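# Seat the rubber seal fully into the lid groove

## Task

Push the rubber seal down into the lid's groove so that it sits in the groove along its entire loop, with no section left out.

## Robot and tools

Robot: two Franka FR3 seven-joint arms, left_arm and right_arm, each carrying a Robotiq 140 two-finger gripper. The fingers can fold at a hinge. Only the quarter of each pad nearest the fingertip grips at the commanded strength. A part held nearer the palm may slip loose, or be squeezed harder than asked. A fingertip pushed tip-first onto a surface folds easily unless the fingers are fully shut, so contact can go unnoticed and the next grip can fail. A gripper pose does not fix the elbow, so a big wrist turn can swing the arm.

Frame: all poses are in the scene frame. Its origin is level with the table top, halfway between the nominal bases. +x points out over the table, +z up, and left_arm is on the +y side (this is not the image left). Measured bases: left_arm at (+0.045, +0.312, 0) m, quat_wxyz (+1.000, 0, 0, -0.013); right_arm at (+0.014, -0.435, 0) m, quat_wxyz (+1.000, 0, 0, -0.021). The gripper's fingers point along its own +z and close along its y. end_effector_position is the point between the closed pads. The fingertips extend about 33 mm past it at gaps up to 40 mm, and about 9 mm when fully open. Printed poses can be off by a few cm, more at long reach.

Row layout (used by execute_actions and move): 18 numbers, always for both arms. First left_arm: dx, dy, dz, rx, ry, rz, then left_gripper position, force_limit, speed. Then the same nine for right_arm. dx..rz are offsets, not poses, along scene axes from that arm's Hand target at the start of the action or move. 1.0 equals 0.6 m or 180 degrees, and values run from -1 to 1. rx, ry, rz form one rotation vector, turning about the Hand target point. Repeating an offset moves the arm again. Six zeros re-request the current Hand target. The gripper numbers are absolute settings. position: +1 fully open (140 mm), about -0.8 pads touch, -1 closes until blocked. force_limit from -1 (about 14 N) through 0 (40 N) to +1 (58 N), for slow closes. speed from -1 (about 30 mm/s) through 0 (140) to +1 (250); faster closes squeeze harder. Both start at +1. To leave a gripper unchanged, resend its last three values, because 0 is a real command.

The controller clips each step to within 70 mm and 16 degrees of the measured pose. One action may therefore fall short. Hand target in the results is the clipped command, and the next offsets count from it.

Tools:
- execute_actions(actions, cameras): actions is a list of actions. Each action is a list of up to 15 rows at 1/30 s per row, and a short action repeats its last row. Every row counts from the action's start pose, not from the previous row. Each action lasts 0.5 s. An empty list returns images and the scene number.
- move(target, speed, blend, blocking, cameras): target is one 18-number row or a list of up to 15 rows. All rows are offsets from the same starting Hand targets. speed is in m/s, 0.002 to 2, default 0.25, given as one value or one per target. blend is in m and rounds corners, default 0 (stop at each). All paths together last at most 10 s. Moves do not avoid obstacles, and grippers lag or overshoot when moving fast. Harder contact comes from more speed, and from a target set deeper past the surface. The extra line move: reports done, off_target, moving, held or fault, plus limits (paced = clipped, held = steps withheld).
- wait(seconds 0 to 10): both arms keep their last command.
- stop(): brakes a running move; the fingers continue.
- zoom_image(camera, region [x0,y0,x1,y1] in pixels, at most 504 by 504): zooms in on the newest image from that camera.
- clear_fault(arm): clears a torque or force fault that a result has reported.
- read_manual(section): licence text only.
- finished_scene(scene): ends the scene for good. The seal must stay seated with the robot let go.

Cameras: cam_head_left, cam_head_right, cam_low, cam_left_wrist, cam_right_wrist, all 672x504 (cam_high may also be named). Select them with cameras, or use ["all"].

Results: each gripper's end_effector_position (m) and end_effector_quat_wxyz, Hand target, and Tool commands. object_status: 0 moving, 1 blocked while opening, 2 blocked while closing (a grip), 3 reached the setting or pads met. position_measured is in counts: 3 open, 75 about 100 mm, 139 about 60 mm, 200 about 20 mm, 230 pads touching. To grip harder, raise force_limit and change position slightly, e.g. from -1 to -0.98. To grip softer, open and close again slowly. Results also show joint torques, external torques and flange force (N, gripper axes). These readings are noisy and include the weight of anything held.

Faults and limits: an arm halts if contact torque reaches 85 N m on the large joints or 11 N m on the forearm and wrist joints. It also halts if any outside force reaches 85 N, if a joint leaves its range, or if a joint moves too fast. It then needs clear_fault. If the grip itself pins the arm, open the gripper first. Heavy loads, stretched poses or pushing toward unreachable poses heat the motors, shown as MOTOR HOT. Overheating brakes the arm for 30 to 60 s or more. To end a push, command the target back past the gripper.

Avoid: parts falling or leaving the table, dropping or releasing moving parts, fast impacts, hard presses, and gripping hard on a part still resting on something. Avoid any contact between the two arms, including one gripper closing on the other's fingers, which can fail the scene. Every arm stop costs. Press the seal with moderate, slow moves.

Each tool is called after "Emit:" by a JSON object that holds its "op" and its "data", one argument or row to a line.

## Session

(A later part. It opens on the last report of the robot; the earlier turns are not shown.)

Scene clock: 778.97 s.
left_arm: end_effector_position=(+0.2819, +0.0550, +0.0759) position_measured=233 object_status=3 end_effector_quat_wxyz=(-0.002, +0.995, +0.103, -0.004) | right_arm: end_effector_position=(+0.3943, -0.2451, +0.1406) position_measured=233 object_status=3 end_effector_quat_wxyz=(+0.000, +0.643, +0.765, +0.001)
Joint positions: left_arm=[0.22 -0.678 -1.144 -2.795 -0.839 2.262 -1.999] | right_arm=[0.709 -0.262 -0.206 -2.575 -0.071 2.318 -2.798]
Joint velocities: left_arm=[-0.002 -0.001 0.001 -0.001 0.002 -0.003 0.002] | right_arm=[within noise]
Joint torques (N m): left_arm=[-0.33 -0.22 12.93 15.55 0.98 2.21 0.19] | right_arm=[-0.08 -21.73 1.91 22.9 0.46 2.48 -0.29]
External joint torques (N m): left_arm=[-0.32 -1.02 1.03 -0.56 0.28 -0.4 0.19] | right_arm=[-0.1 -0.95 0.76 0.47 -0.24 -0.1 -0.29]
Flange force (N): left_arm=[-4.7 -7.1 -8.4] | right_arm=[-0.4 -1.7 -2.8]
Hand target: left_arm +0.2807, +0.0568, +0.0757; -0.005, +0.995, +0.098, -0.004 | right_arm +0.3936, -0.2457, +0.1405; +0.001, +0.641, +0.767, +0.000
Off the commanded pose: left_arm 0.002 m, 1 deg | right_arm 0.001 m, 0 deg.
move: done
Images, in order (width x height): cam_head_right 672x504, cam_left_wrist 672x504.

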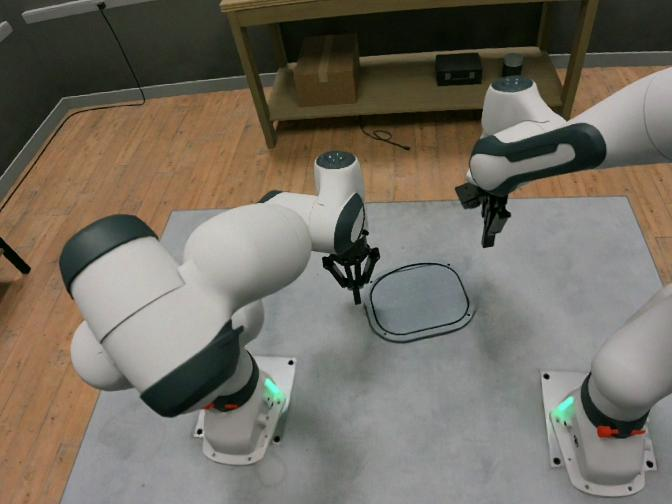

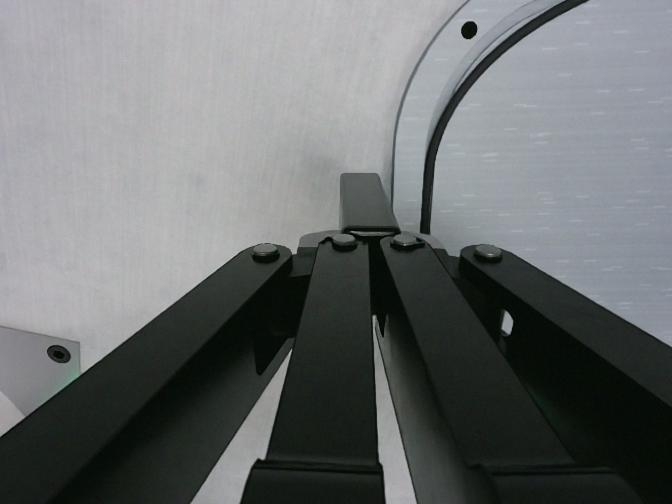

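Emit:
{"op": "move", "data": {
  "target": [
    [0.0722,-0.0522,-0.036,0,0,-0.03,-1,0,0,0,0,0,0,0,0,-1,0,0],
    [0.0722,-0.0522,-0.0445,0,0,-0.03,-1,0,0,0,0,0,0,0,0,-1,0,0],
    [0.0732,-0.0455,-0.052,0,0,-0.03,-1,0,0,0,0,0,0,0,0,-1,0,0],
    [0.1013,-0.0593,-0.036,0,0,-0.12,-1,0,0,0,0,0,0,0,0,-1,0,0],
    [0.1013,-0.0593,-0.0445,0,0,-0.12,-1,0,0,0,0,0,0,0,0,-1,0,0],
    [0.1043,-0.0533,-0.052,0,0,-0.12,-1,0,0,0,0,0,0,0,0,-1,0,0],
    [0.1252,-0.0772,-0.036,0,0,-0.22,-1,0,0,0,0,0,0,0,0,-1,0,0],
    [0.1252,-0.0772,-0.0445,0,0,-0.22,-1,0,0,0,0,0,0,0,0,-1,0,0],
    [0.1307,-0.0708,-0.052,0,0,-0.22,-1,0,0,0,0,0,0,0,0,-1,0,0],
    [0.1307,-0.0708,-0.036,0,0,-0.22,-1,0,0,0,0,0,0,0,0,-1,0,0],
    [0.08,0.02,0.01,0,0,-0.22,-1,0,0,0,0,0,0,0,0,-1,0,0]
  ],
  "speed": [0.15,0.05,0.03,0.1,0.05,0.03,0.1,0.05,0.03,0.1,0.15],
  "blend": [0.002,0,0,0.002,0,0,0.002,0,0,0,0],
  "cameras": ["cam_left_wrist","cam_head_right"]
}}

Emit:
{"op": "zoom_image", "data": {
  "camera": "cam_left_wrist",
  "region": [300, 0, 672, 350]
}}

Emit:
{"op": "zoom_image", "data": {
  "camera": "cam_head_right",
  "region": [350, 240, 490, 360]
}}

Scene clock: 802.83 s.
left_arm: end_effector_position=(+0.3142, +0.0207, +0.0518) position_measured=233 object_status=3 end_effector_quat_wxyz=(-0.006, +0.999, +0.050, -0.019) | right_arm: end_effector_position=(+0.3943, -0.2451, +0.1406) position_measured=233 object_status=3 end_effector_quat_wxyz=(+0.000, +0.643, +0.765, +0.001)
Joint positions: left_arm=[0.529 -0.477 -1.405 -2.649 -0.751 2.375 -1.944] | right_arm=[0.709 -0.262 -0.206 -2.575 -0.071 2.318 -2.798]
Joint torques (N m): left_arm=[1.02 2.24 10 13.86 0.44 3.31 -0.01] | right_arm=[-0.12 -21.65 1.91 22.92 0.48 2.47 -0.25]
External joint torques (N m): left_arm=[1.04 -0.29 -1.01 -2.42 -0.16 0.79 -0.01] | right_arm=[-0.09 -0.95 0.82 0.54 -0.23 -0.09 -0.25]
External joint torques when the fault began: left_arm=[5.45 0.03 -5.28 -9.43 -0.29 4.03 0.11]
Flange force (N): left_arm=[3.5 0.7 12.8] | right_arm=[-0.1 -1.6 -2.8]
Flange force when the fault began (N): left_arm=[27.8 13.1 68.8]
Hand target: left_arm +0.3142, +0.0207, +0.0518; -0.006, +0.999, +0.050, -0.019 (not the last commanded pose) | right_arm +0.3936, -0.2457, +0.1405; +0.001, +0.641, +0.767, +0.000
Tool commands: left_gripper/position=-1.0 left_gripper/force_limit=+0.003922 left_gripper/speed=+0.003922 right_gripper/position=-1.0 right_gripper/force_limit=+0.0 right_gripper/speed=+0.0
Off the commanded pose: left_arm 0.058 m, 34 deg | right_arm 0.001 m, 0 deg.
FORCE FAULT: contact force on the left arm reached its limit, and that arm stopped. The contact can be on any part of that arm, not only on its tool. That arm's remaining commands of this call were not run. That arm is still stopped at the end of this call. While its stop runs, that arm takes no new command, but execute_actions still moves its gripper.
CLEAR FAULT: the left arm stays stopped (Reflex) until you call clear_fault(arm="left_arm").
move: fault (left_arm); path passed 3 of 11 targets
Images, in order (width x height): cam_head_right 672x504, cam_left_wrist 672x504.

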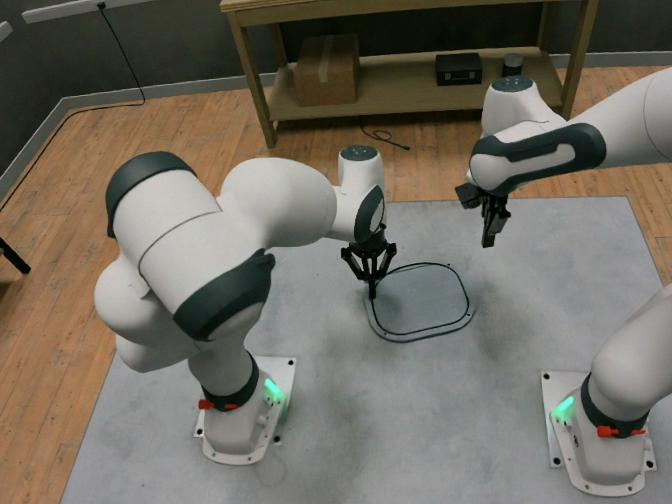

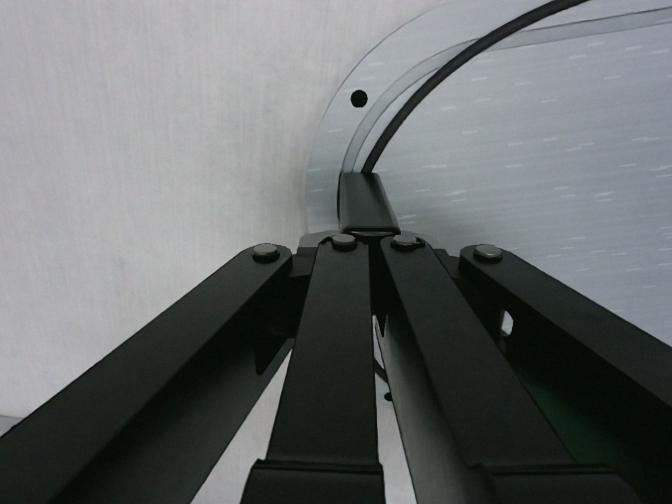

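Scaled by 1.355 from the camera's 672x504 image, which has a finer 960x720 frame.

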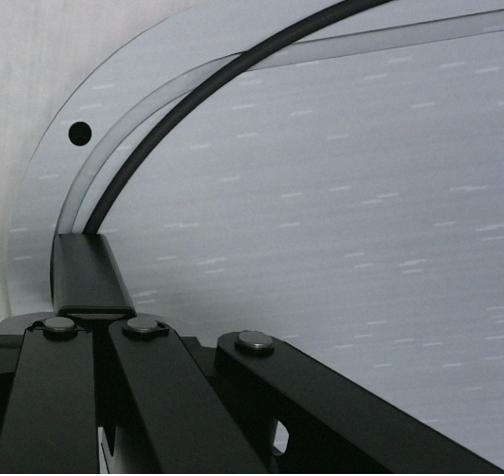

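Scaled by 3.600 from the camera's 672x504 image, which has a finer 960x720 frame.

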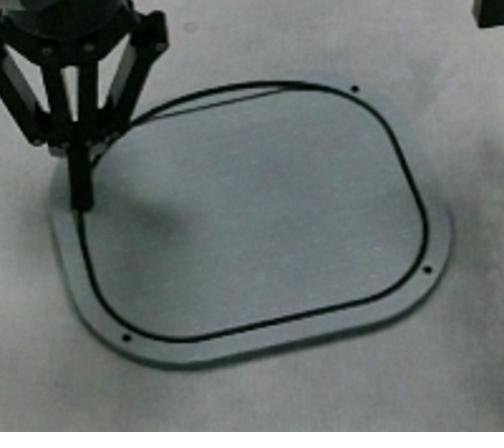

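Emit:
{"op": "clear_fault", "data": {
  "arm": "left_arm"
}}

Emit:
{"op": "move", "data": {
  "target": [
    [0,0,0.0103,0,0,0,-1,0,0,0,0,0,0,0,0,-1,0,0],
    [0.028,0.0007,0.0103,0,0,0,-1,0,0,0,0,0,0,0,0,-1,0,0],
    [0.028,0.0007,-0.0005,0,0,0,-1,0,0,0,0,0,0,0,0,-1,0,0],
    [0.0277,0.0107,-0.0065,0,0,0,-1,0,0,0,0,0,0,0,0,-1,0,0],
    [0.0575,-0.0093,0.0103,0,0,-0.1,-1,0,0,0,0,0,0,0,0,-1,0,0],
    [0.0575,-0.0093,-0.0005,0,0,-0.1,-1,0,0,0,0,0,0,0,0,-1,0,0],
    [0.0615,-0.0003,-0.0065,0,0,-0.1,-1,0,0,0,0,0,0,0,0,-1,0,0],
    [0.0615,-0.0003,0.0103,0,0,-0.1,-1,0,0,0,0,0,0,0,0,-1,0,0],
    [0.02,0.06,0.05,0,0,-0.1,-1,0,0,0,0,0,0,0,0,-1,0,0]
  ],
  "speed": [0.08,0.1,0.04,0.02,0.1,0.04,0.02,0.1,0.15],
  "cameras": ["cam_left_wrist"]
}}

Emit:
{"op": "zoom_image", "data": {
  "camera": "cam_left_wrist",
  "region": [300, 0, 672, 350]
}}

Scene clock: 818.90 s.
left_arm: end_effector_position=(+0.3142, +0.0207, +0.0518) position_measured=233 object_status=3 end_effector_quat_wxyz=(-0.006, +0.999, +0.050, -0.019) | right_arm: end_effector_position=(+0.3943, -0.2451, +0.1406) position_measured=233 object_status=3 end_effector_quat_wxyz=(+0.000, +0.643, +0.765, +0.001)
Joint positions: left_arm=[0.529 -0.477 -1.405 -2.649 -0.751 2.375 -1.944] | right_arm=[0.709 -0.262 -0.206 -2.575 -0.071 2.318 -2.798]
Joint torques (N m): left_arm=[0.97 2.26 9.99 13.89 0.44 3.31 -0.02] | right_arm=[-0.09 -21.77 1.88 22.91 0.48 2.47 -0.28]
External joint torques (N m): left_arm=[1.03 -0.25 -0.98 -2.41 -0.17 0.79 -0.02] | right_arm=[-0.17 -1.01 0.68 0.45 -0.22 -0.11 -0.28]
Flange force (N): left_arm=[3.5 0.7 12.8] | right_arm=[-0.6 -1.9 -2.9]
Hand target: left_arm +0.3142, +0.0207, +0.0518; -0.006, +0.999, +0.050, -0.019 (not the last commanded pose) | right_arm +0.3936, -0.2457, +0.1405; +0.001, +0.641, +0.767, +0.000
Tool commands: left_gripper/position=-1.0 left_gripper/force_limit=+0.003922 left_gripper/speed=+0.003922 right_gripper/position=-1.0 right_gripper/force_limit=+0.0 right_gripper/speed=+0.0
Off the commanded pose: left_arm 0.058 m, 34 deg | right_arm 0.001 m, 0 deg.
FORCE FAULT, CONTINUED: the left arm's stop, for the force fault that an earlier result reported, is over. The call counts as one of the actions that you can send in this scene. That arm's target is now where it stood when the stop ended, not its last command. That arm accepts commands again.
CLEAR FAULT: your call cleared the left arm's force fault. If the contact force or a joint's load stays at its limit, that arm stops again.

Scene clock: 826.13 s.
left_arm: end_effector_position=(+0.3282, +0.0557, +0.0826) position_measured=233 object_status=3 end_effector_quat_wxyz=(-0.008, +0.995, -0.102, -0.015) | right_arm: end_effector_position=(+0.3943, -0.2451, +0.1406) position_measured=233 object_status=3 end_effector_quat_wxyz=(+0.000, +0.643, +0.765, +0.001)
Joint positions: left_arm=[0.364 -0.498 -1.139 -2.689 -0.641 2.318 -1.63] | right_arm=[0.709 -0.262 -0.206 -2.575 -0.071 2.318 -2.798]
Joint velocities: left_arm=[-0.001 0 0.002 0 0.001 -0.001 0.005] | right_arm=[within noise]
Joint torques (N m): left_arm=[-0.64 -3.14 10.97 17.55 0.65 2.2 0.22] | right_arm=[-0.11 -21.77 1.92 22.93 0.48 2.46 -0.31]
External joint torques (N m): left_arm=[-0.63 -0.66 0.88 -0.42 0.02 -0.37 0.22] | right_arm=[-0.08 -1.08 0.83 0.54 -0.22 -0.11 -0.31]
Flange force (N): left_arm=[-8.3 -4.1 -7.0] | right_arm=[-0.3 -1.9 -3.1]
Hand target: left_arm +0.3262, +0.0567, +0.0818; -0.009, +0.994, -0.107, -0.018 | right_arm +0.3936, -0.2457, +0.1405; +0.001, +0.641, +0.767, +0.000
Off the commanded pose: left_arm 0.002 m, 1 deg | right_arm 0.001 m, 0 deg.
move: done
Images, in order (width x height): cam_left_wrist 672x504.

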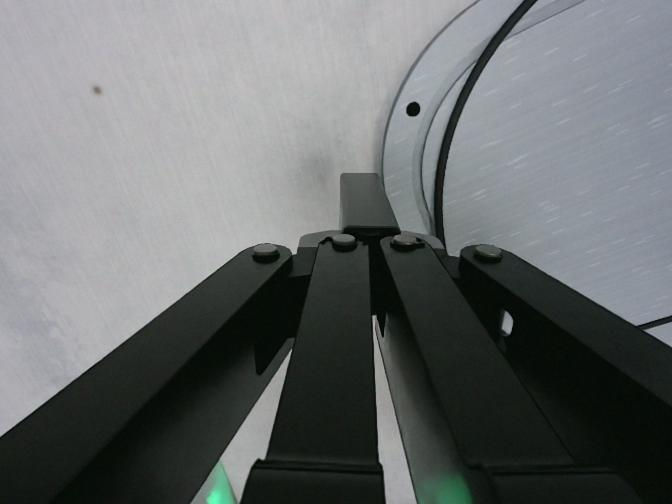

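Scaled by 1.355 from the camera's 672x504 image, which has a finer 960x720 frame.

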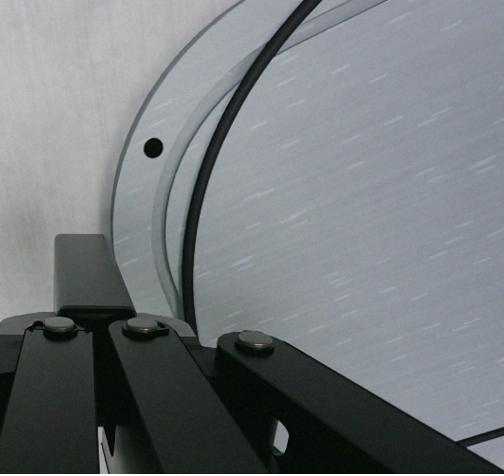

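Emit:
{"op": "move", "data": {
  "target": [
    [0.0363,-0.072,-0.025,0,0,-0.06,-0.45,0,0,0,0,0,0,0,0,-1,0,0],
    [0.0363,-0.072,-0.0525,0,0,-0.06,-0.45,0,0,0,0,0,0,0,0,-1,0,0],
    [0.0363,-0.072,-0.0527,0,0,-0.06,-1,0,-0.6,0,0,0,0,0,0,-1,0,0],
    [0.0363,-0.072,-0.0475,0,0,-0.06,-1,0,-0.6,0,0,0,0,0,0,-1,0,0],
    [0.043,-0.0587,-0.0475,0,0,-0.06,-1,0,-0.6,0,0,0,0,0,0,-1,0,0]
  ],
  "speed": [0.15,0.04,0.05,0.05,0.03],
  "cameras": ["cam_left_wrist","cam_head_right"]
}}

Emit:
{"op": "zoom_image", "data": {
  "camera": "cam_left_wrist",
  "region": [280, 0, 652, 330]
}}

Emit:
{"op": "zoom_image", "data": {
  "camera": "cam_head_right",
  "region": [350, 240, 490, 360]
}}

Scene clock: 838.93 s.
left_arm: end_effector_position=(+0.3523, +0.0206, +0.0536) position_measured=228 object_status=2 end_effector_quat_wxyz=(-0.009, +0.981, -0.195, -0.017) | right_arm: end_effector_position=(+0.3943, -0.2451, +0.1406) position_measured=233 object_status=3 end_effector_quat_wxyz=(+0.000, +0.643, +0.765, +0.001)
Joint positions: left_arm=[0.683 -0.281 -1.467 -2.587 -0.463 2.464 -1.601] | right_arm=[0.709 -0.262 -0.206 -2.575 -0.071 2.318 -2.798]
Joint velocities: left_arm=[-0.001 0.001 0.001 -0.001 -0.001 0 0.007] | right_arm=[within noise]
Joint torques (N m): left_arm=[-0.71 -0.16 7.99 17.76 0.68 2.33 0.13] | right_arm=[-0.11 -21.78 1.91 22.93 0.45 2.48 -0.29]
External joint torques (N m): left_arm=[-0.67 -0.97 0.85 -0.44 0.15 -0.23 0.13] | right_arm=[-0.1 -0.98 0.8 0.5 -0.26 -0.09 -0.29]
Flange force (N): left_arm=[0.0 0.0 0.0] | right_arm=[-0.3 -1.8 -2.8]
Hand target: left_arm +0.3520, +0.0215, +0.0533; -0.010, +0.980, -0.200, -0.017 | right_arm +0.3936, -0.2457, +0.1405; +0.001, +0.641, +0.767, +0.000
Off the commanded pose: left_arm 0.001 m, 1 deg | right_arm 0.001 m, 0 deg.
move: done
Images, in order (width x height): cam_head_right 672x504, cam_left_wrist 672x504.

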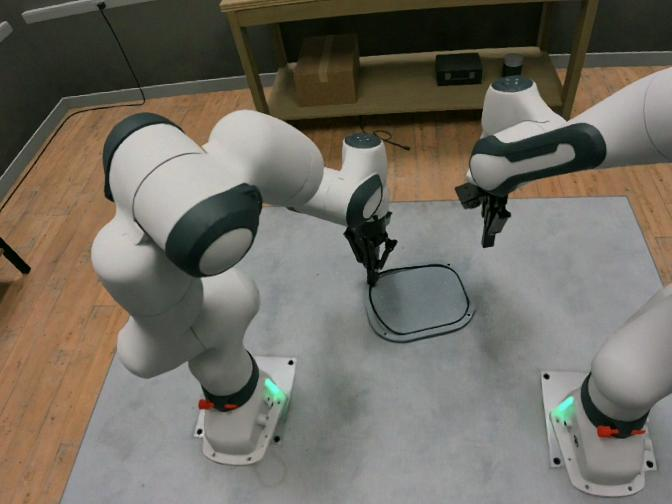

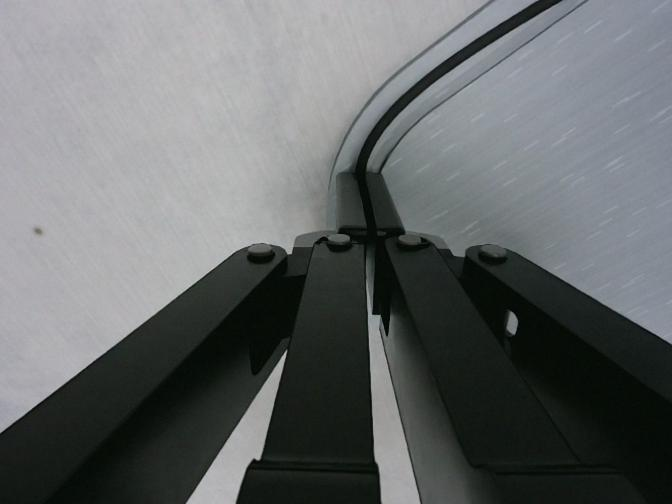

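Scaled by 1.355 from the camera's 672x504 image, which has a finer 960x720 frame.

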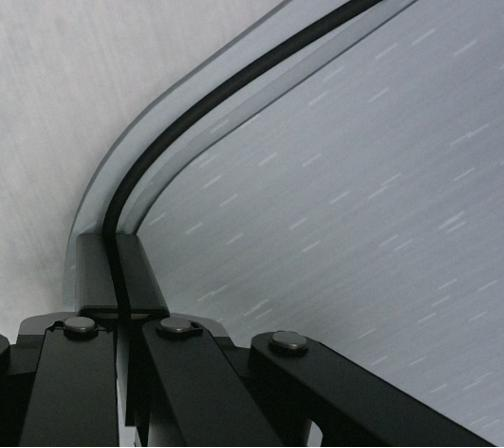

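Scaled by 3.600 from the camera's 672x504 image, which has a finer 960x720 frame.

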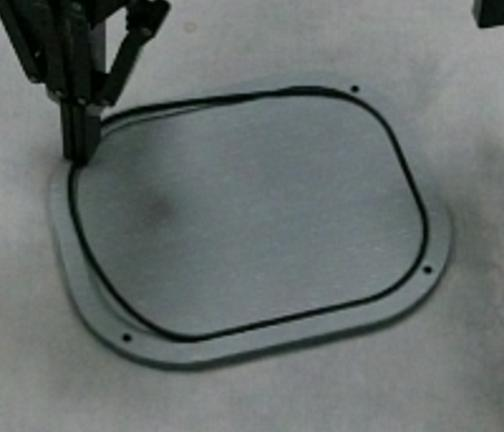

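Emit:
{"op": "move", "data": {
  "target": [
    [-0.0125,-0.004,0,0,0,0,-1,0,-0.6,0.0,0,0,0,0,0,-1,0,0],
    [-0.0125,-0.004,-0.0065,0,0,0,-1,0,-0.6,0.02,0.2,-0.1,0,0,0,-1,0,0]
  ],
  "speed": [0.03,0.12],
  "cameras": ["cam_left_wrist","cam_right_wrist","cam_head_right"]
}}

Emit:
{"op": "zoom_image", "data": {
  "camera": "cam_right_wrist",
  "region": [150, 0, 480, 280]
}}

Emit:
{"op": "zoom_image", "data": {
  "camera": "cam_head_right",
  "region": [350, 240, 490, 360]
}}

Emit:
{"op": "zoom_image", "data": {
  "camera": "cam_left_wrist",
  "region": [280, 0, 652, 330]
}}

Scene clock: 850.37 s.
left_arm: end_effector_position=(+0.3446, +0.0192, +0.0500) position_measured=228 object_status=2 end_effector_quat_wxyz=(-0.012, +0.979, -0.204, -0.017) | right_arm: end_effector_position=(+0.4057, -0.1272, +0.0810) position_measured=233 object_status=3 end_effector_quat_wxyz=(+0.001, +0.639, +0.769, -0.001)
Joint positions: left_arm=[0.663 -0.284 -1.468 -2.599 -0.466 2.473 -1.6] | right_arm=[0.811 0.065 -0.102 -2.386 0.006 2.449 -2.663]
Joint velocities: left_arm=[within noise] | right_arm=[0.001 0.002 0 0 0 0 0.004]
Joint torques (N m): left_arm=[0.16 0.41 7.15 17.47 0.49 2.47 -0.1] | right_arm=[-0.03 -31.02 0.75 22.23 0.9 2.67 -0.03]
External joint torques (N m): left_arm=[0.18 -0.43 -0.04 -0.58 -0.02 -0.1 -0.09] | right_arm=[0.07 0.03 0.98 1.29 0.29 0.09 -0.03]
Flange force (N): left_arm=[0.0 0.0 0.0] | right_arm=[2.9 3.6 -0.3]
Hand target: left_arm +0.3445, +0.0191, +0.0494; -0.010, +0.980, -0.200, -0.017 | right_arm +0.4056, -0.1257, +0.0805; +0.001, +0.641, +0.767, +0.000
Off the commanded pose: left_arm 0.001 m, 0 deg | right_arm 0.002 m, 0 deg.
move: done
Images, in order (width x height): cam_head_right 672x504, cam_left_wrist 672x504, cam_right_wrist 672x504.

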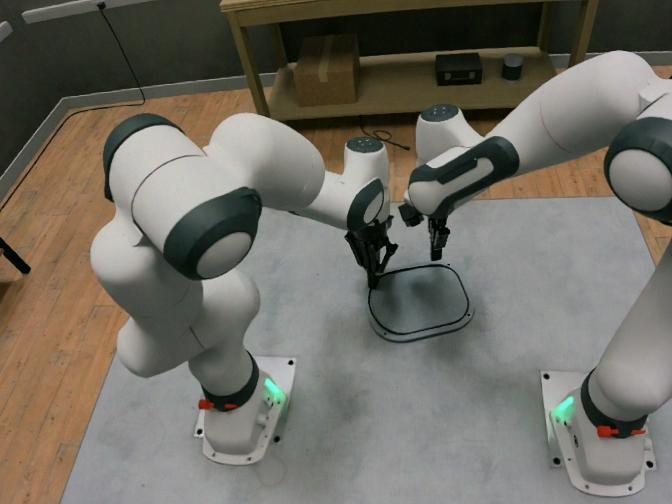

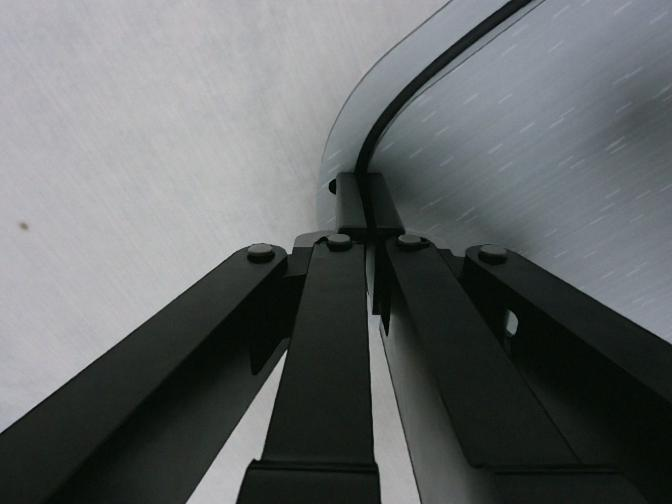

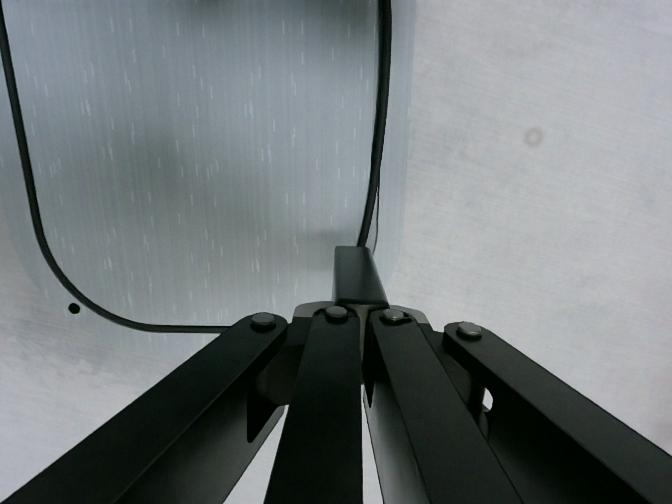

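Scaled by 1.527 from the camera's 672x504 image, which has a finer 960x720 frame.

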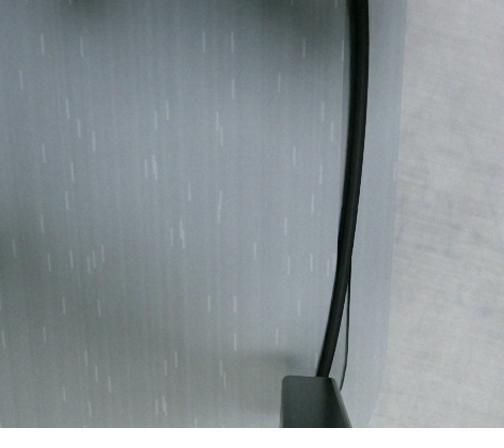

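Scaled by 3.600 from the camera's 672x504 image, which has a finer 960x720 frame.

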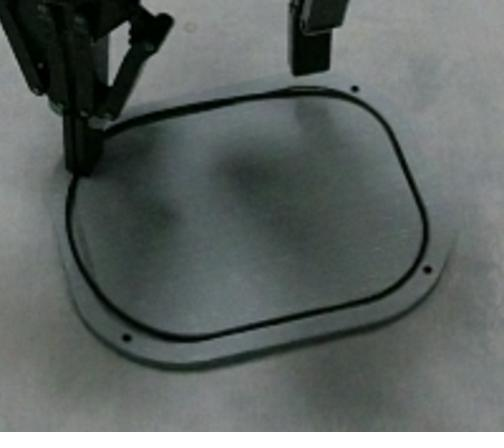

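Scaled by 1.355 from the camera's 672x504 image, which has a finer 960x720 frame.

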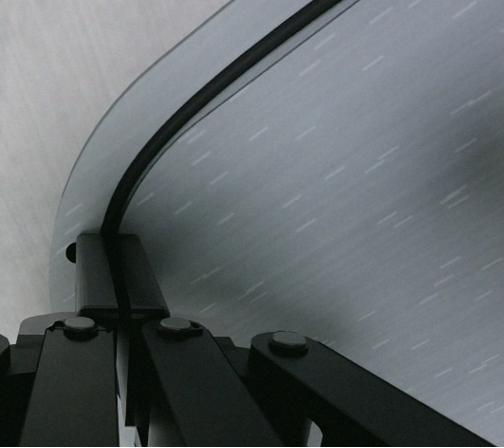

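Emit:
{"op": "move", "data": {
  "target": [
    [0,0,0,0,0,0,-1,0,-0.6,0.0095,0.0037,-0.0525,0,0,0,-1,0,0],
    [0,0,0,0,0,0,-1,0,-0.6,0.0095,0.0037,-0.0633,0,0,0,-1,0,0],
    [0,0,0,0,0,0,-1,0,-0.6,0.0193,0.0055,-0.0715,0,0,0,-1,0,0],
    [0,0,0,0,0,0,-1,0,-0.6,0.012,0.0477,-0.0525,0,0,0,-1,0,0],
    [0,0,0,0,0,0,-1,0,-0.6,0.012,0.0477,-0.0725,0,0,0,-1,0,0],
    [0,0,0,0,0,0,-1,0,-0.6,0.0065,0.082,-0.0525,0,0,0,-1,0,0],
    [0,0,0,0,0,0,-1,0,-0.6,0.0065,0.082,-0.0725,0,0,0,-1,0,0],
    [0,0,0,0,0,0,-1,0,-0.6,0.0065,0.082,-0.0525,0,0,0,-1,0,0],
    [0,0,0,0,0,0,-1,0,-0.6,0.0,0.0,0.0,0,0,0,-1,0,0]
  ],
  "speed": [0.12,0.05,0.03,0.1,0.04,0.1,0.04,0.1,0.12],
  "blend": [0.003,0,0,0.003,0,0.003,0,0,0],
  "cameras": ["cam_right_wrist","cam_head_right"]
}}

Emit:
{"op": "zoom_image", "data": {
  "camera": "cam_right_wrist",
  "region": [150, 0, 480, 280]
}}

Emit:
{"op": "zoom_image", "data": {
  "camera": "cam_head_right",
  "region": [350, 240, 490, 360]
}}

Scene clock: 870.73 s.
left_arm: end_effector_position=(+0.3447, +0.0192, +0.0500) position_measured=228 object_status=2 end_effector_quat_wxyz=(-0.012, +0.979, -0.204, -0.017) | right_arm: end_effector_position=(+0.4168, -0.1123, +0.0444) position_measured=233 object_status=3 end_effector_quat_wxyz=(+0.001, +0.639, +0.769, +0.001)
Joint positions: left_arm=[0.663 -0.284 -1.468 -2.599 -0.466 2.473 -1.6] | right_arm=[0.814 0.184 -0.094 -2.343 0.027 2.529 -2.669]
Joint torques (N m): left_arm=[0.13 0.42 7.13 17.5 0.49 2.45 -0.14] | right_arm=[-0.37 -34.77 0.04 20.42 0.51 2.48 -0.16]
External joint torques (N m): left_arm=[0.17 -0.45 -0.05 -0.56 -0.03 -0.12 -0.13] | right_arm=[-0.43 -0.6 0.31 0.38 -0.05 -0.12 -0.16]
Flange force (N): left_arm=[0.0 0.0 0.0] | right_arm=[-0.5 0.4 -1.6]
Hand target: left_arm +0.3445, +0.0191, +0.0494; -0.010, +0.980, -0.200, -0.017 | right_arm +0.4172, -0.1139, +0.0439; +0.001, +0.639, +0.769, +0.001 (not the last commanded pose)
Off the commanded pose: left_arm 0.001 m, 0 deg | right_arm 0.040 m, 0 deg.
move: held (right_arm; a check stopped the path); path passed 3 of 9 targets; limits=held
pose unreachable (right arm): on one or more control steps of this call, first in action 0 (counted from 0), this arm could not follow its commanded pose, so it was not sent that pose on those steps. It may still have moved: this result reports where it is.
cause: moving toward the commanded pose would bring a part of the arm too close to another arm (a part of this arm just beyond joint 7 (wrist roll) and a part of the left arm just beyond its joint 7 (wrist roll), where that arm would come to rest).
Images, in order (width x height): cam_head_right 672x504, cam_right_wrist 672x504.

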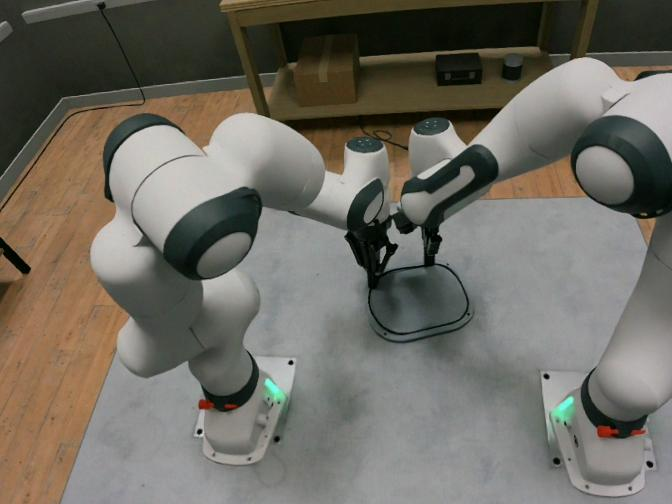

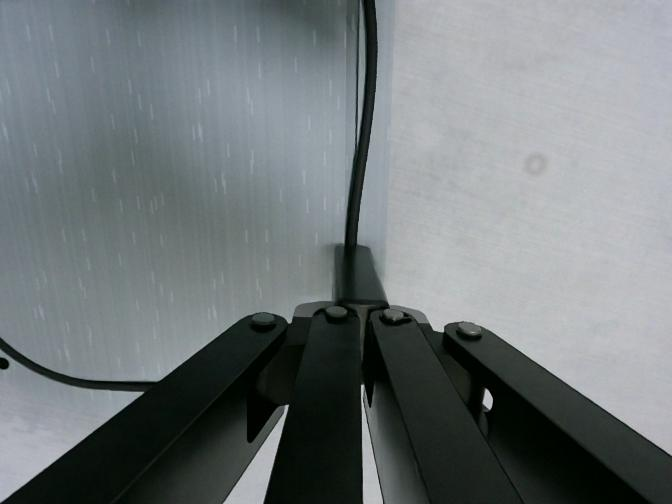

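Scaled by 1.527 from the camera's 672x504 image, which has a finer 960x720 frame.

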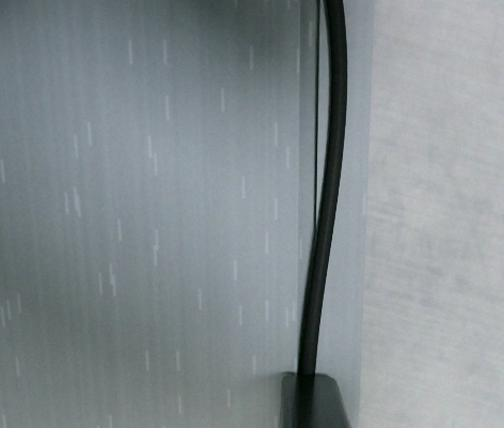

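Scaled by 3.600 from the camera's 672x504 image, which has a finer 960x720 frame.

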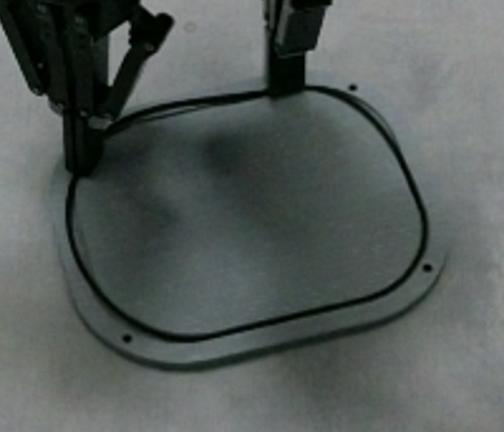

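Emit:
{"op": "move", "data": {
  "target": [
    [0,0,0.004,0,0,0,-0.55,0,-0.6,0,-0.02,0.03,0,0,0,-1,0,0],
    [0,0,0.03,0,0,0,-0.55,0,-0.6,-0.03,-0.1,0.06,0,0,0,-1,0,0],
    [0.0,0.0,0.03,0,0,0,-1,0,0,-0.03,-0.1,0.06,0,0,0,-1,0,0],
    [0.0,0.0,-0.004,0,0,0,-1,0,0,-0.03,-0.1,0.06,0,0,0,-1,0,0],
    [0.0,0.0,0.03,0,0,0,-1,0,0,-0.03,-0.1,0.06,0,0,0,-1,0,0],
    [-0.02,0.25,0.15,0,0,0,-1,0,0,-0.03,-0.13,0.08,0,0,-0.2,-1,0,0]
  ],
  "speed": [0.08,0.1,0.08,0.04,0.1,0.2],
  "cameras": ["cam_right_wrist","cam_head_right"]
}}

Emit:
{"op": "zoom_image", "data": {
  "camera": "cam_right_wrist",
  "region": [0, 0, 450, 330]
}}

Emit:
{"op": "zoom_image", "data": {
  "camera": "cam_head_right",
  "region": [350, 240, 490, 360]
}}

Scene clock: 887.90 s.
left_arm: end_effector_position=(+0.3341, +0.1677, +0.1398) position_measured=233 object_status=3 end_effector_quat_wxyz=(-0.008, +0.981, -0.196, -0.015) | right_arm: end_effector_position=(+0.3999, -0.1908, +0.0919) position_measured=233 object_status=3 end_effector_quat_wxyz=(+0.000, +0.845, +0.535, +0.002)
Joint positions: left_arm=[0.197 -0.707 -0.677 -2.815 -0.488 2.135 -1.263] | right_arm=[0.729 -0.07 -0.124 -2.522 -0.015 2.455 -2.124]
Joint velocities: left_arm=[within noise] | right_arm=[0 0.001 -0.001 -0.001 0.001 0 0.008]
Joint torques (N m): left_arm=[-0.66 -4.85 8.92 20.6 1.06 2.17 0.2] | right_arm=[-0.19 -27.53 1.06 21.55 0.22 2.38 0.2]
External joint torques (N m): left_arm=[-0.67 -0.6 0.84 -0.33 0.34 -0.42 0.21] | right_arm=[-0.29 -1.2 0.8 0.56 -0.37 -0.26 0.2]
Flange force (N): left_arm=[-6.3 -0.8 -3.7] | right_arm=[-0.9 -1.7 -3.9]
Hand target: left_arm +0.3325, +0.1691, +0.1394; -0.010, +0.980, -0.200, -0.017 | right_arm +0.3992, -0.1919, +0.0919; +0.001, +0.846, +0.534, +0.000
Off the commanded pose: left_arm 0.002 m, 1 deg | right_arm 0.001 m, 0 deg.
move: done
Images, in order (width x height): cam_head_right 672x504, cam_right_wrist 672x504.

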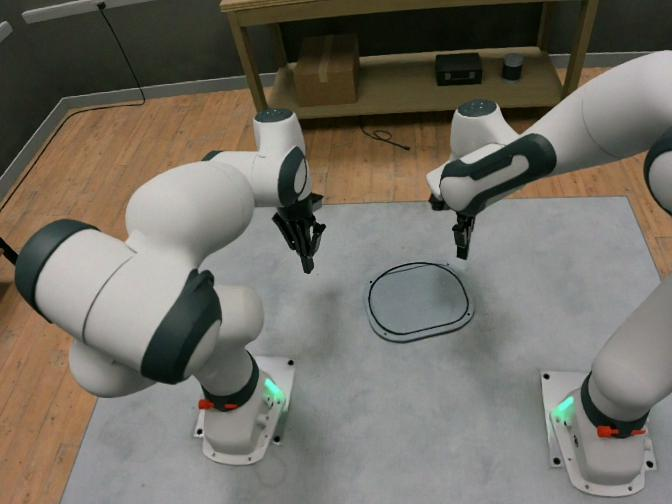

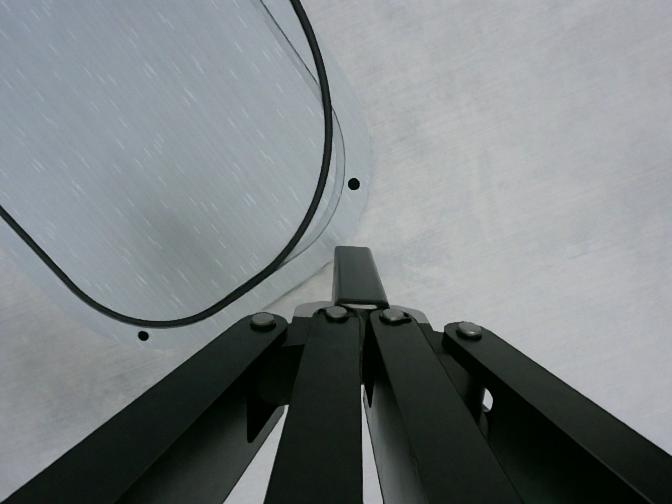

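Scaled by 1.120 from the camera's 672x504 image, which has a finer 960x720 frame.

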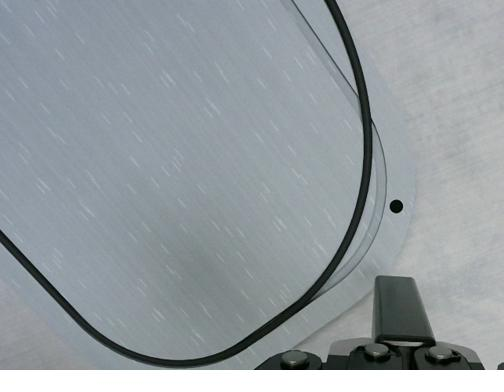

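Scaled by 3.600 from the camera's 672x504 image, which has a finer 960x720 frame.

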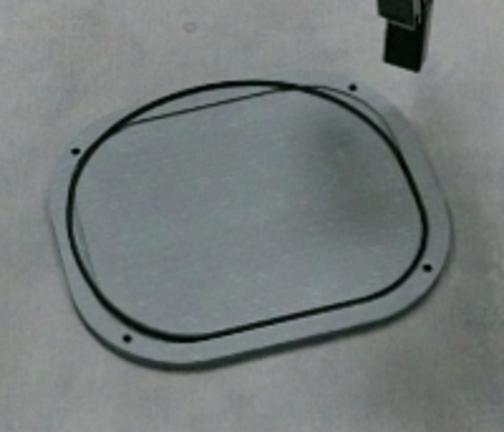

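Emit:
{"op": "move", "data": {
  "target": [
    [0,0,0,0,0,0,-1,0,0,-0.0263,0.0308,-0.07,0,0,-0.1,-1,0,0],
    [0,0,0,0,0,0,-1,0,0,-0.0263,0.0308,-0.082,0,0,-0.1,-1,0,0],
    [0,0,0,0,0,0,-1,0,0,-0.0222,0.0235,-0.0912,0,0,-0.1,-1,0,0],
    [0,0,0,0,0,0,-1,0,0,0.0032,0.0478,-0.07,0,0,-0.05,-1,0,0],
    [0,0,0,0,0,0,-1,0,0,0.0032,0.0478,-0.082,0,0,-0.05,-1,0,0],
    [0,0,0,0,0,0,-1,0,0,0.009,0.042,-0.0912,0,0,-0.05,-1,0,0],
    [0,0,0,0,0,0,-1,0,0,0.024,0.0802,-0.07,0,0,0.05,-1,0,0],
    [0,0,0,0,0,0,-1,0,0,0.024,0.0802,-0.082,0,0,0.05,-1,0,0],
    [0,0,0,0,0,0,-1,0,0,0.0315,0.0767,-0.0912,0,0,0.05,-1,0,0],
    [0,0,0,0,0,0,-1,0,0,0.0315,0.0767,-0.06,0,0,0.05,-1,0,0]
  ],
  "speed": [0.15,0.05,0.03,0.1,0.05,0.03,0.1,0.05,0.03,0.1],
  "blend": [0.003,0,0,0.003,0,0,0.003,0,0,0]
}}

Emit:
{"op": "move", "data": {
  "target": [
    [0,0,0,0,0,0,-1,0,0,-0.1,0.0,0.09,0,0,-0.3,-1,0,0],
    [0,0,0,0,0,0,-1,0,0,-0.26,0.3,0.09,0,0,-0.84,-1,0,0]
  ],
  "speed": 0.4,
  "blend": [0.03,0],
  "cameras": ["cam_right_wrist","cam_head_right"]
}}

Emit:
{"op": "zoom_image", "data": {
  "camera": "cam_head_right",
  "region": [350, 240, 490, 360]
}}

Emit:
{"op": "zoom_image", "data": {
  "camera": "cam_right_wrist",
  "region": [150, 0, 600, 330]
}}

Scene clock: 921.67 s.
left_arm: end_effector_position=(+0.3340, +0.1677, +0.1398) position_measured=233 object_status=3 end_effector_quat_wxyz=(-0.008, +0.980, -0.196, -0.015) | right_arm: end_effector_position=(+0.4192, -0.1463, +0.0556) position_measured=233 object_status=3 end_effector_quat_wxyz=(+0.001, +0.803, +0.596, +0.001)
Joint positions: left_arm=[0.197 -0.707 -0.677 -2.815 -0.488 2.135 -1.262] | right_arm=[0.702 0.114 -0.04 -2.404 0.003 2.522 -2.231]
Joint velocities: left_arm=[within noise] | right_arm=[-0.001 -0.001 -0.001 0 0.001 -0.003 -0.002]
Joint torques (N m): left_arm=[-0.31 -5.03 8.58 20.66 0.94 2.17 0.18] | right_arm=[-0.03 -33.18 1.17 21.02 0.54 2.43 -0.19]
External joint torques (N m): left_arm=[-0.29 -0.73 0.5 -0.24 0.22 -0.41 0.18] | right_arm=[-0.05 -1.29 1.16 0.93 -0.01 -0.2 -0.19]
Flange force (N): left_arm=[-5.4 -0.6 -3.4] | right_arm=[0.5 -0.2 -3.6]
Hand target: left_arm +0.3325, +0.1691, +0.1394; -0.010, +0.980, -0.200, -0.017 | right_arm +0.4181, -0.1459, +0.0559; +0.001, +0.801, +0.598, +0.000
Off the commanded pose: left_arm 0.002 m, 1 deg | right_arm 0.001 m, 0 deg.
move: done

Scene clock: 927.40 s.
left_arm: end_effector_position=(+0.3340, +0.1677, +0.1398) position_measured=233 object_status=3 end_effector_quat_wxyz=(-0.008, +0.980, -0.196, -0.015) | right_arm: end_effector_position=(+0.2623, +0.0349, +0.1109) position_measured=233 object_status=3 end_effector_quat_wxyz=(-0.001, +0.780, -0.626, -0.003)
Joint positions: left_arm=[0.197 -0.707 -0.677 -2.815 -0.488 2.135 -1.262] | right_arm=[0.878 0.096 0.247 -2.256 -0.026 2.351 0.884]
Joint velocities: left_arm=[within noise] | right_arm=[-0.002 0.001 0 -0.001 0.001 -0.001 0.006]
Joint torques (N m): left_arm=[-0.31 -5.02 8.58 20.68 0.93 2.18 0.21] | right_arm=[0.06 -32.14 1.36 23.41 0.17 2.24 0.15]
External joint torques (N m): left_arm=[-0.27 -0.7 0.54 -0.26 0.21 -0.4 0.21] | right_arm=[0.09 -0.01 0.59 1.31 -0.37 -0.27 0.15]
Flange force (N): left_arm=[-5.4 -0.8 -3.3] | right_arm=[-4.6 -2.7 -1.4]
Hand target: left_arm +0.3325, +0.1691, +0.1394; -0.010, +0.980, -0.200, -0.017 | right_arm +0.2621, +0.0341, +0.1099; +0.001, +0.779, -0.627, -0.001
Off the commanded pose: left_arm 0.002 m, 1 deg | right_arm 0.001 m, 0 deg.
move: done; limits=paced
Images, in order (width x height): cam_head_right 672x504, cam_right_wrist 672x504.

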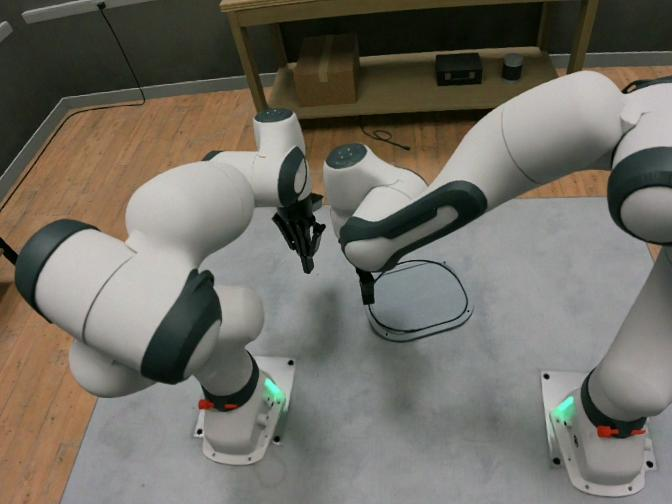

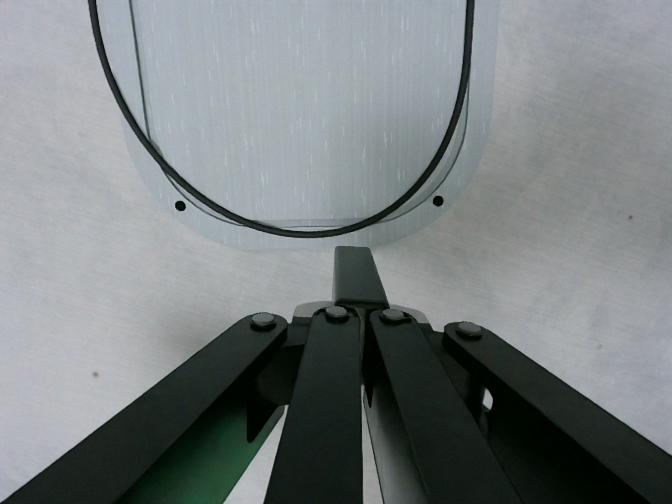

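Scaled by 3.600 from the camera's 672x504 image, which has a finer 960x720 frame.

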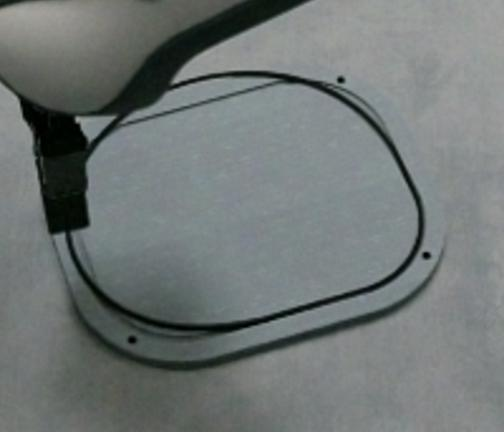

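Scaled by 1.120 from the camera's 672x504 image, which has a finer 960x720 frame.

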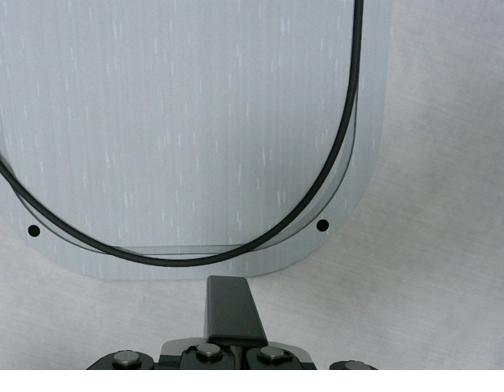

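Emit:
{"op": "move", "data": {
  "target": [
    [0,0,0,0,0,0,-1,0,0,-0.0747,-0.1123,-0.0915,0,0,0,-1,0,0],
    [0,0,0,0,0,0,-1,0,0,-0.0747,-0.1123,-0.109,0,0,0,-1,0,0],
    [0,0,0,0,0,0,-1,0,0,-0.065,-0.0805,-0.0915,0,0,-0.1,-1,0,0],
    [0,0,0,0,0,0,-1,0,0,-0.065,-0.0805,-0.102,0,0,-0.1,-1,0,0],
    [0,0,0,0,0,0,-1,0,0,-0.072,-0.0763,-0.1085,0,0,-0.1,-1,0,0],
    [0,0,0,0,0,0,-1,0,0,-0.0488,-0.0547,-0.0915,0,0,-0.2,-1,0,0],
    [0,0,0,0,0,0,-1,0,0,-0.0488,-0.0547,-0.102,0,0,-0.2,-1,0,0],
    [0,0,0,0,0,0,-1,0,0,-0.0542,-0.0483,-0.1085,0,0,-0.2,-1,0,0],
    [0,0,0,0,0,0,-1,0,0,-0.0542,-0.0483,-0.0915,0,0,-0.2,-1,0,0],
    [0,0,0,0,0,0,-1,0,0,0,0.03,0,0,0,-0.1,-1,0,0]
  ],
  "speed": [0.15,0.04,0.1,0.05,0.03,0.1,0.05,0.03,0.1,0.15],
  "blend": [0.003,0,0.003,0,0,0.003,0,0,0,0],
  "cameras": ["cam_right_wrist"]
}}

Emit:
{"op": "zoom_image", "data": {
  "camera": "cam_right_wrist",
  "region": [150, 0, 600, 330]
}}

Scene clock: 959.43 s.
left_arm: end_effector_position=(+0.3340, +0.1677, +0.1398) position_measured=233 object_status=3 end_effector_quat_wxyz=(-0.008, +0.980, -0.196, -0.015) | right_arm: end_effector_position=(+0.2622, +0.0530, +0.1109) position_measured=233 object_status=3 end_effector_quat_wxyz=(-0.001, +0.670, -0.743, -0.002)
Joint positions: left_arm=[0.197 -0.707 -0.677 -2.815 -0.488 2.135 -1.262] | right_arm=[0.896 0.139 0.248 -2.199 -0.044 2.337 1.233]
Joint velocities: left_arm=[within noise] | right_arm=[0 -0.001 0.002 0.001 -0.002 0 -0.005]
Joint torques (N m): left_arm=[-0.3 -5.05 8.57 20.62 0.94 2.18 0.19] | right_arm=[-0.16 -33.63 1.98 23.54 0.55 2.23 -0.32]
External joint torques (N m): left_arm=[-0.31 -0.74 0.49 -0.31 0.22 -0.41 0.19] | right_arm=[-0.3 0.14 0.65 1.28 -0.02 -0.26 -0.32]
Flange force (N): left_arm=[-5.7 -0.6 -3.3] | right_arm=[-4.5 -2.2 -1.6]
Hand target: left_arm +0.3325, +0.1691, +0.1394; -0.010, +0.980, -0.200, -0.017 | right_arm +0.2621, +0.0521, +0.1099; -0.001, -0.671, +0.741, +0.001
Off the commanded pose: left_arm 0.002 m, 1 deg | right_arm 0.001 m, 0 deg.
move: done
Images, in order (width x height): cam_right_wrist 672x504.

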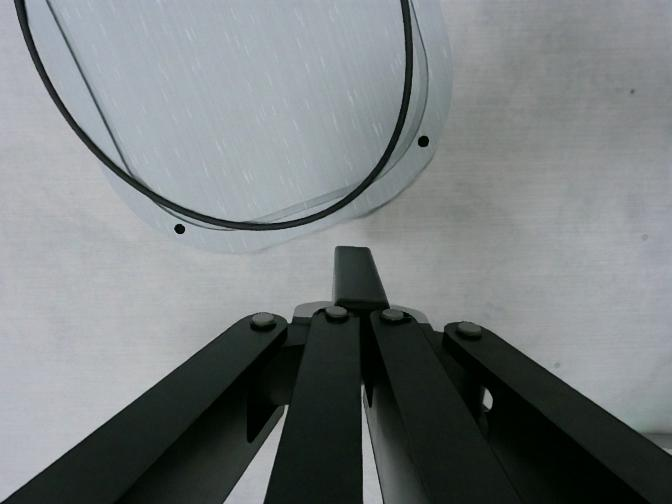

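Scaled by 1.120 from the camera's 672x504 image, which has a finer 960x720 frame.

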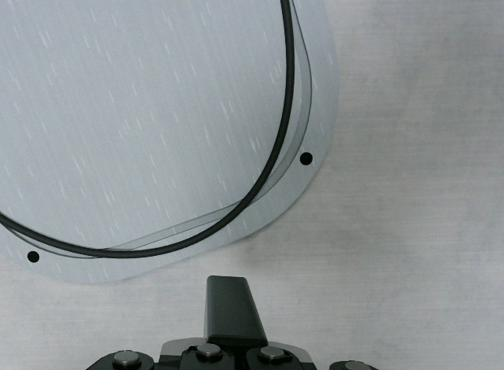

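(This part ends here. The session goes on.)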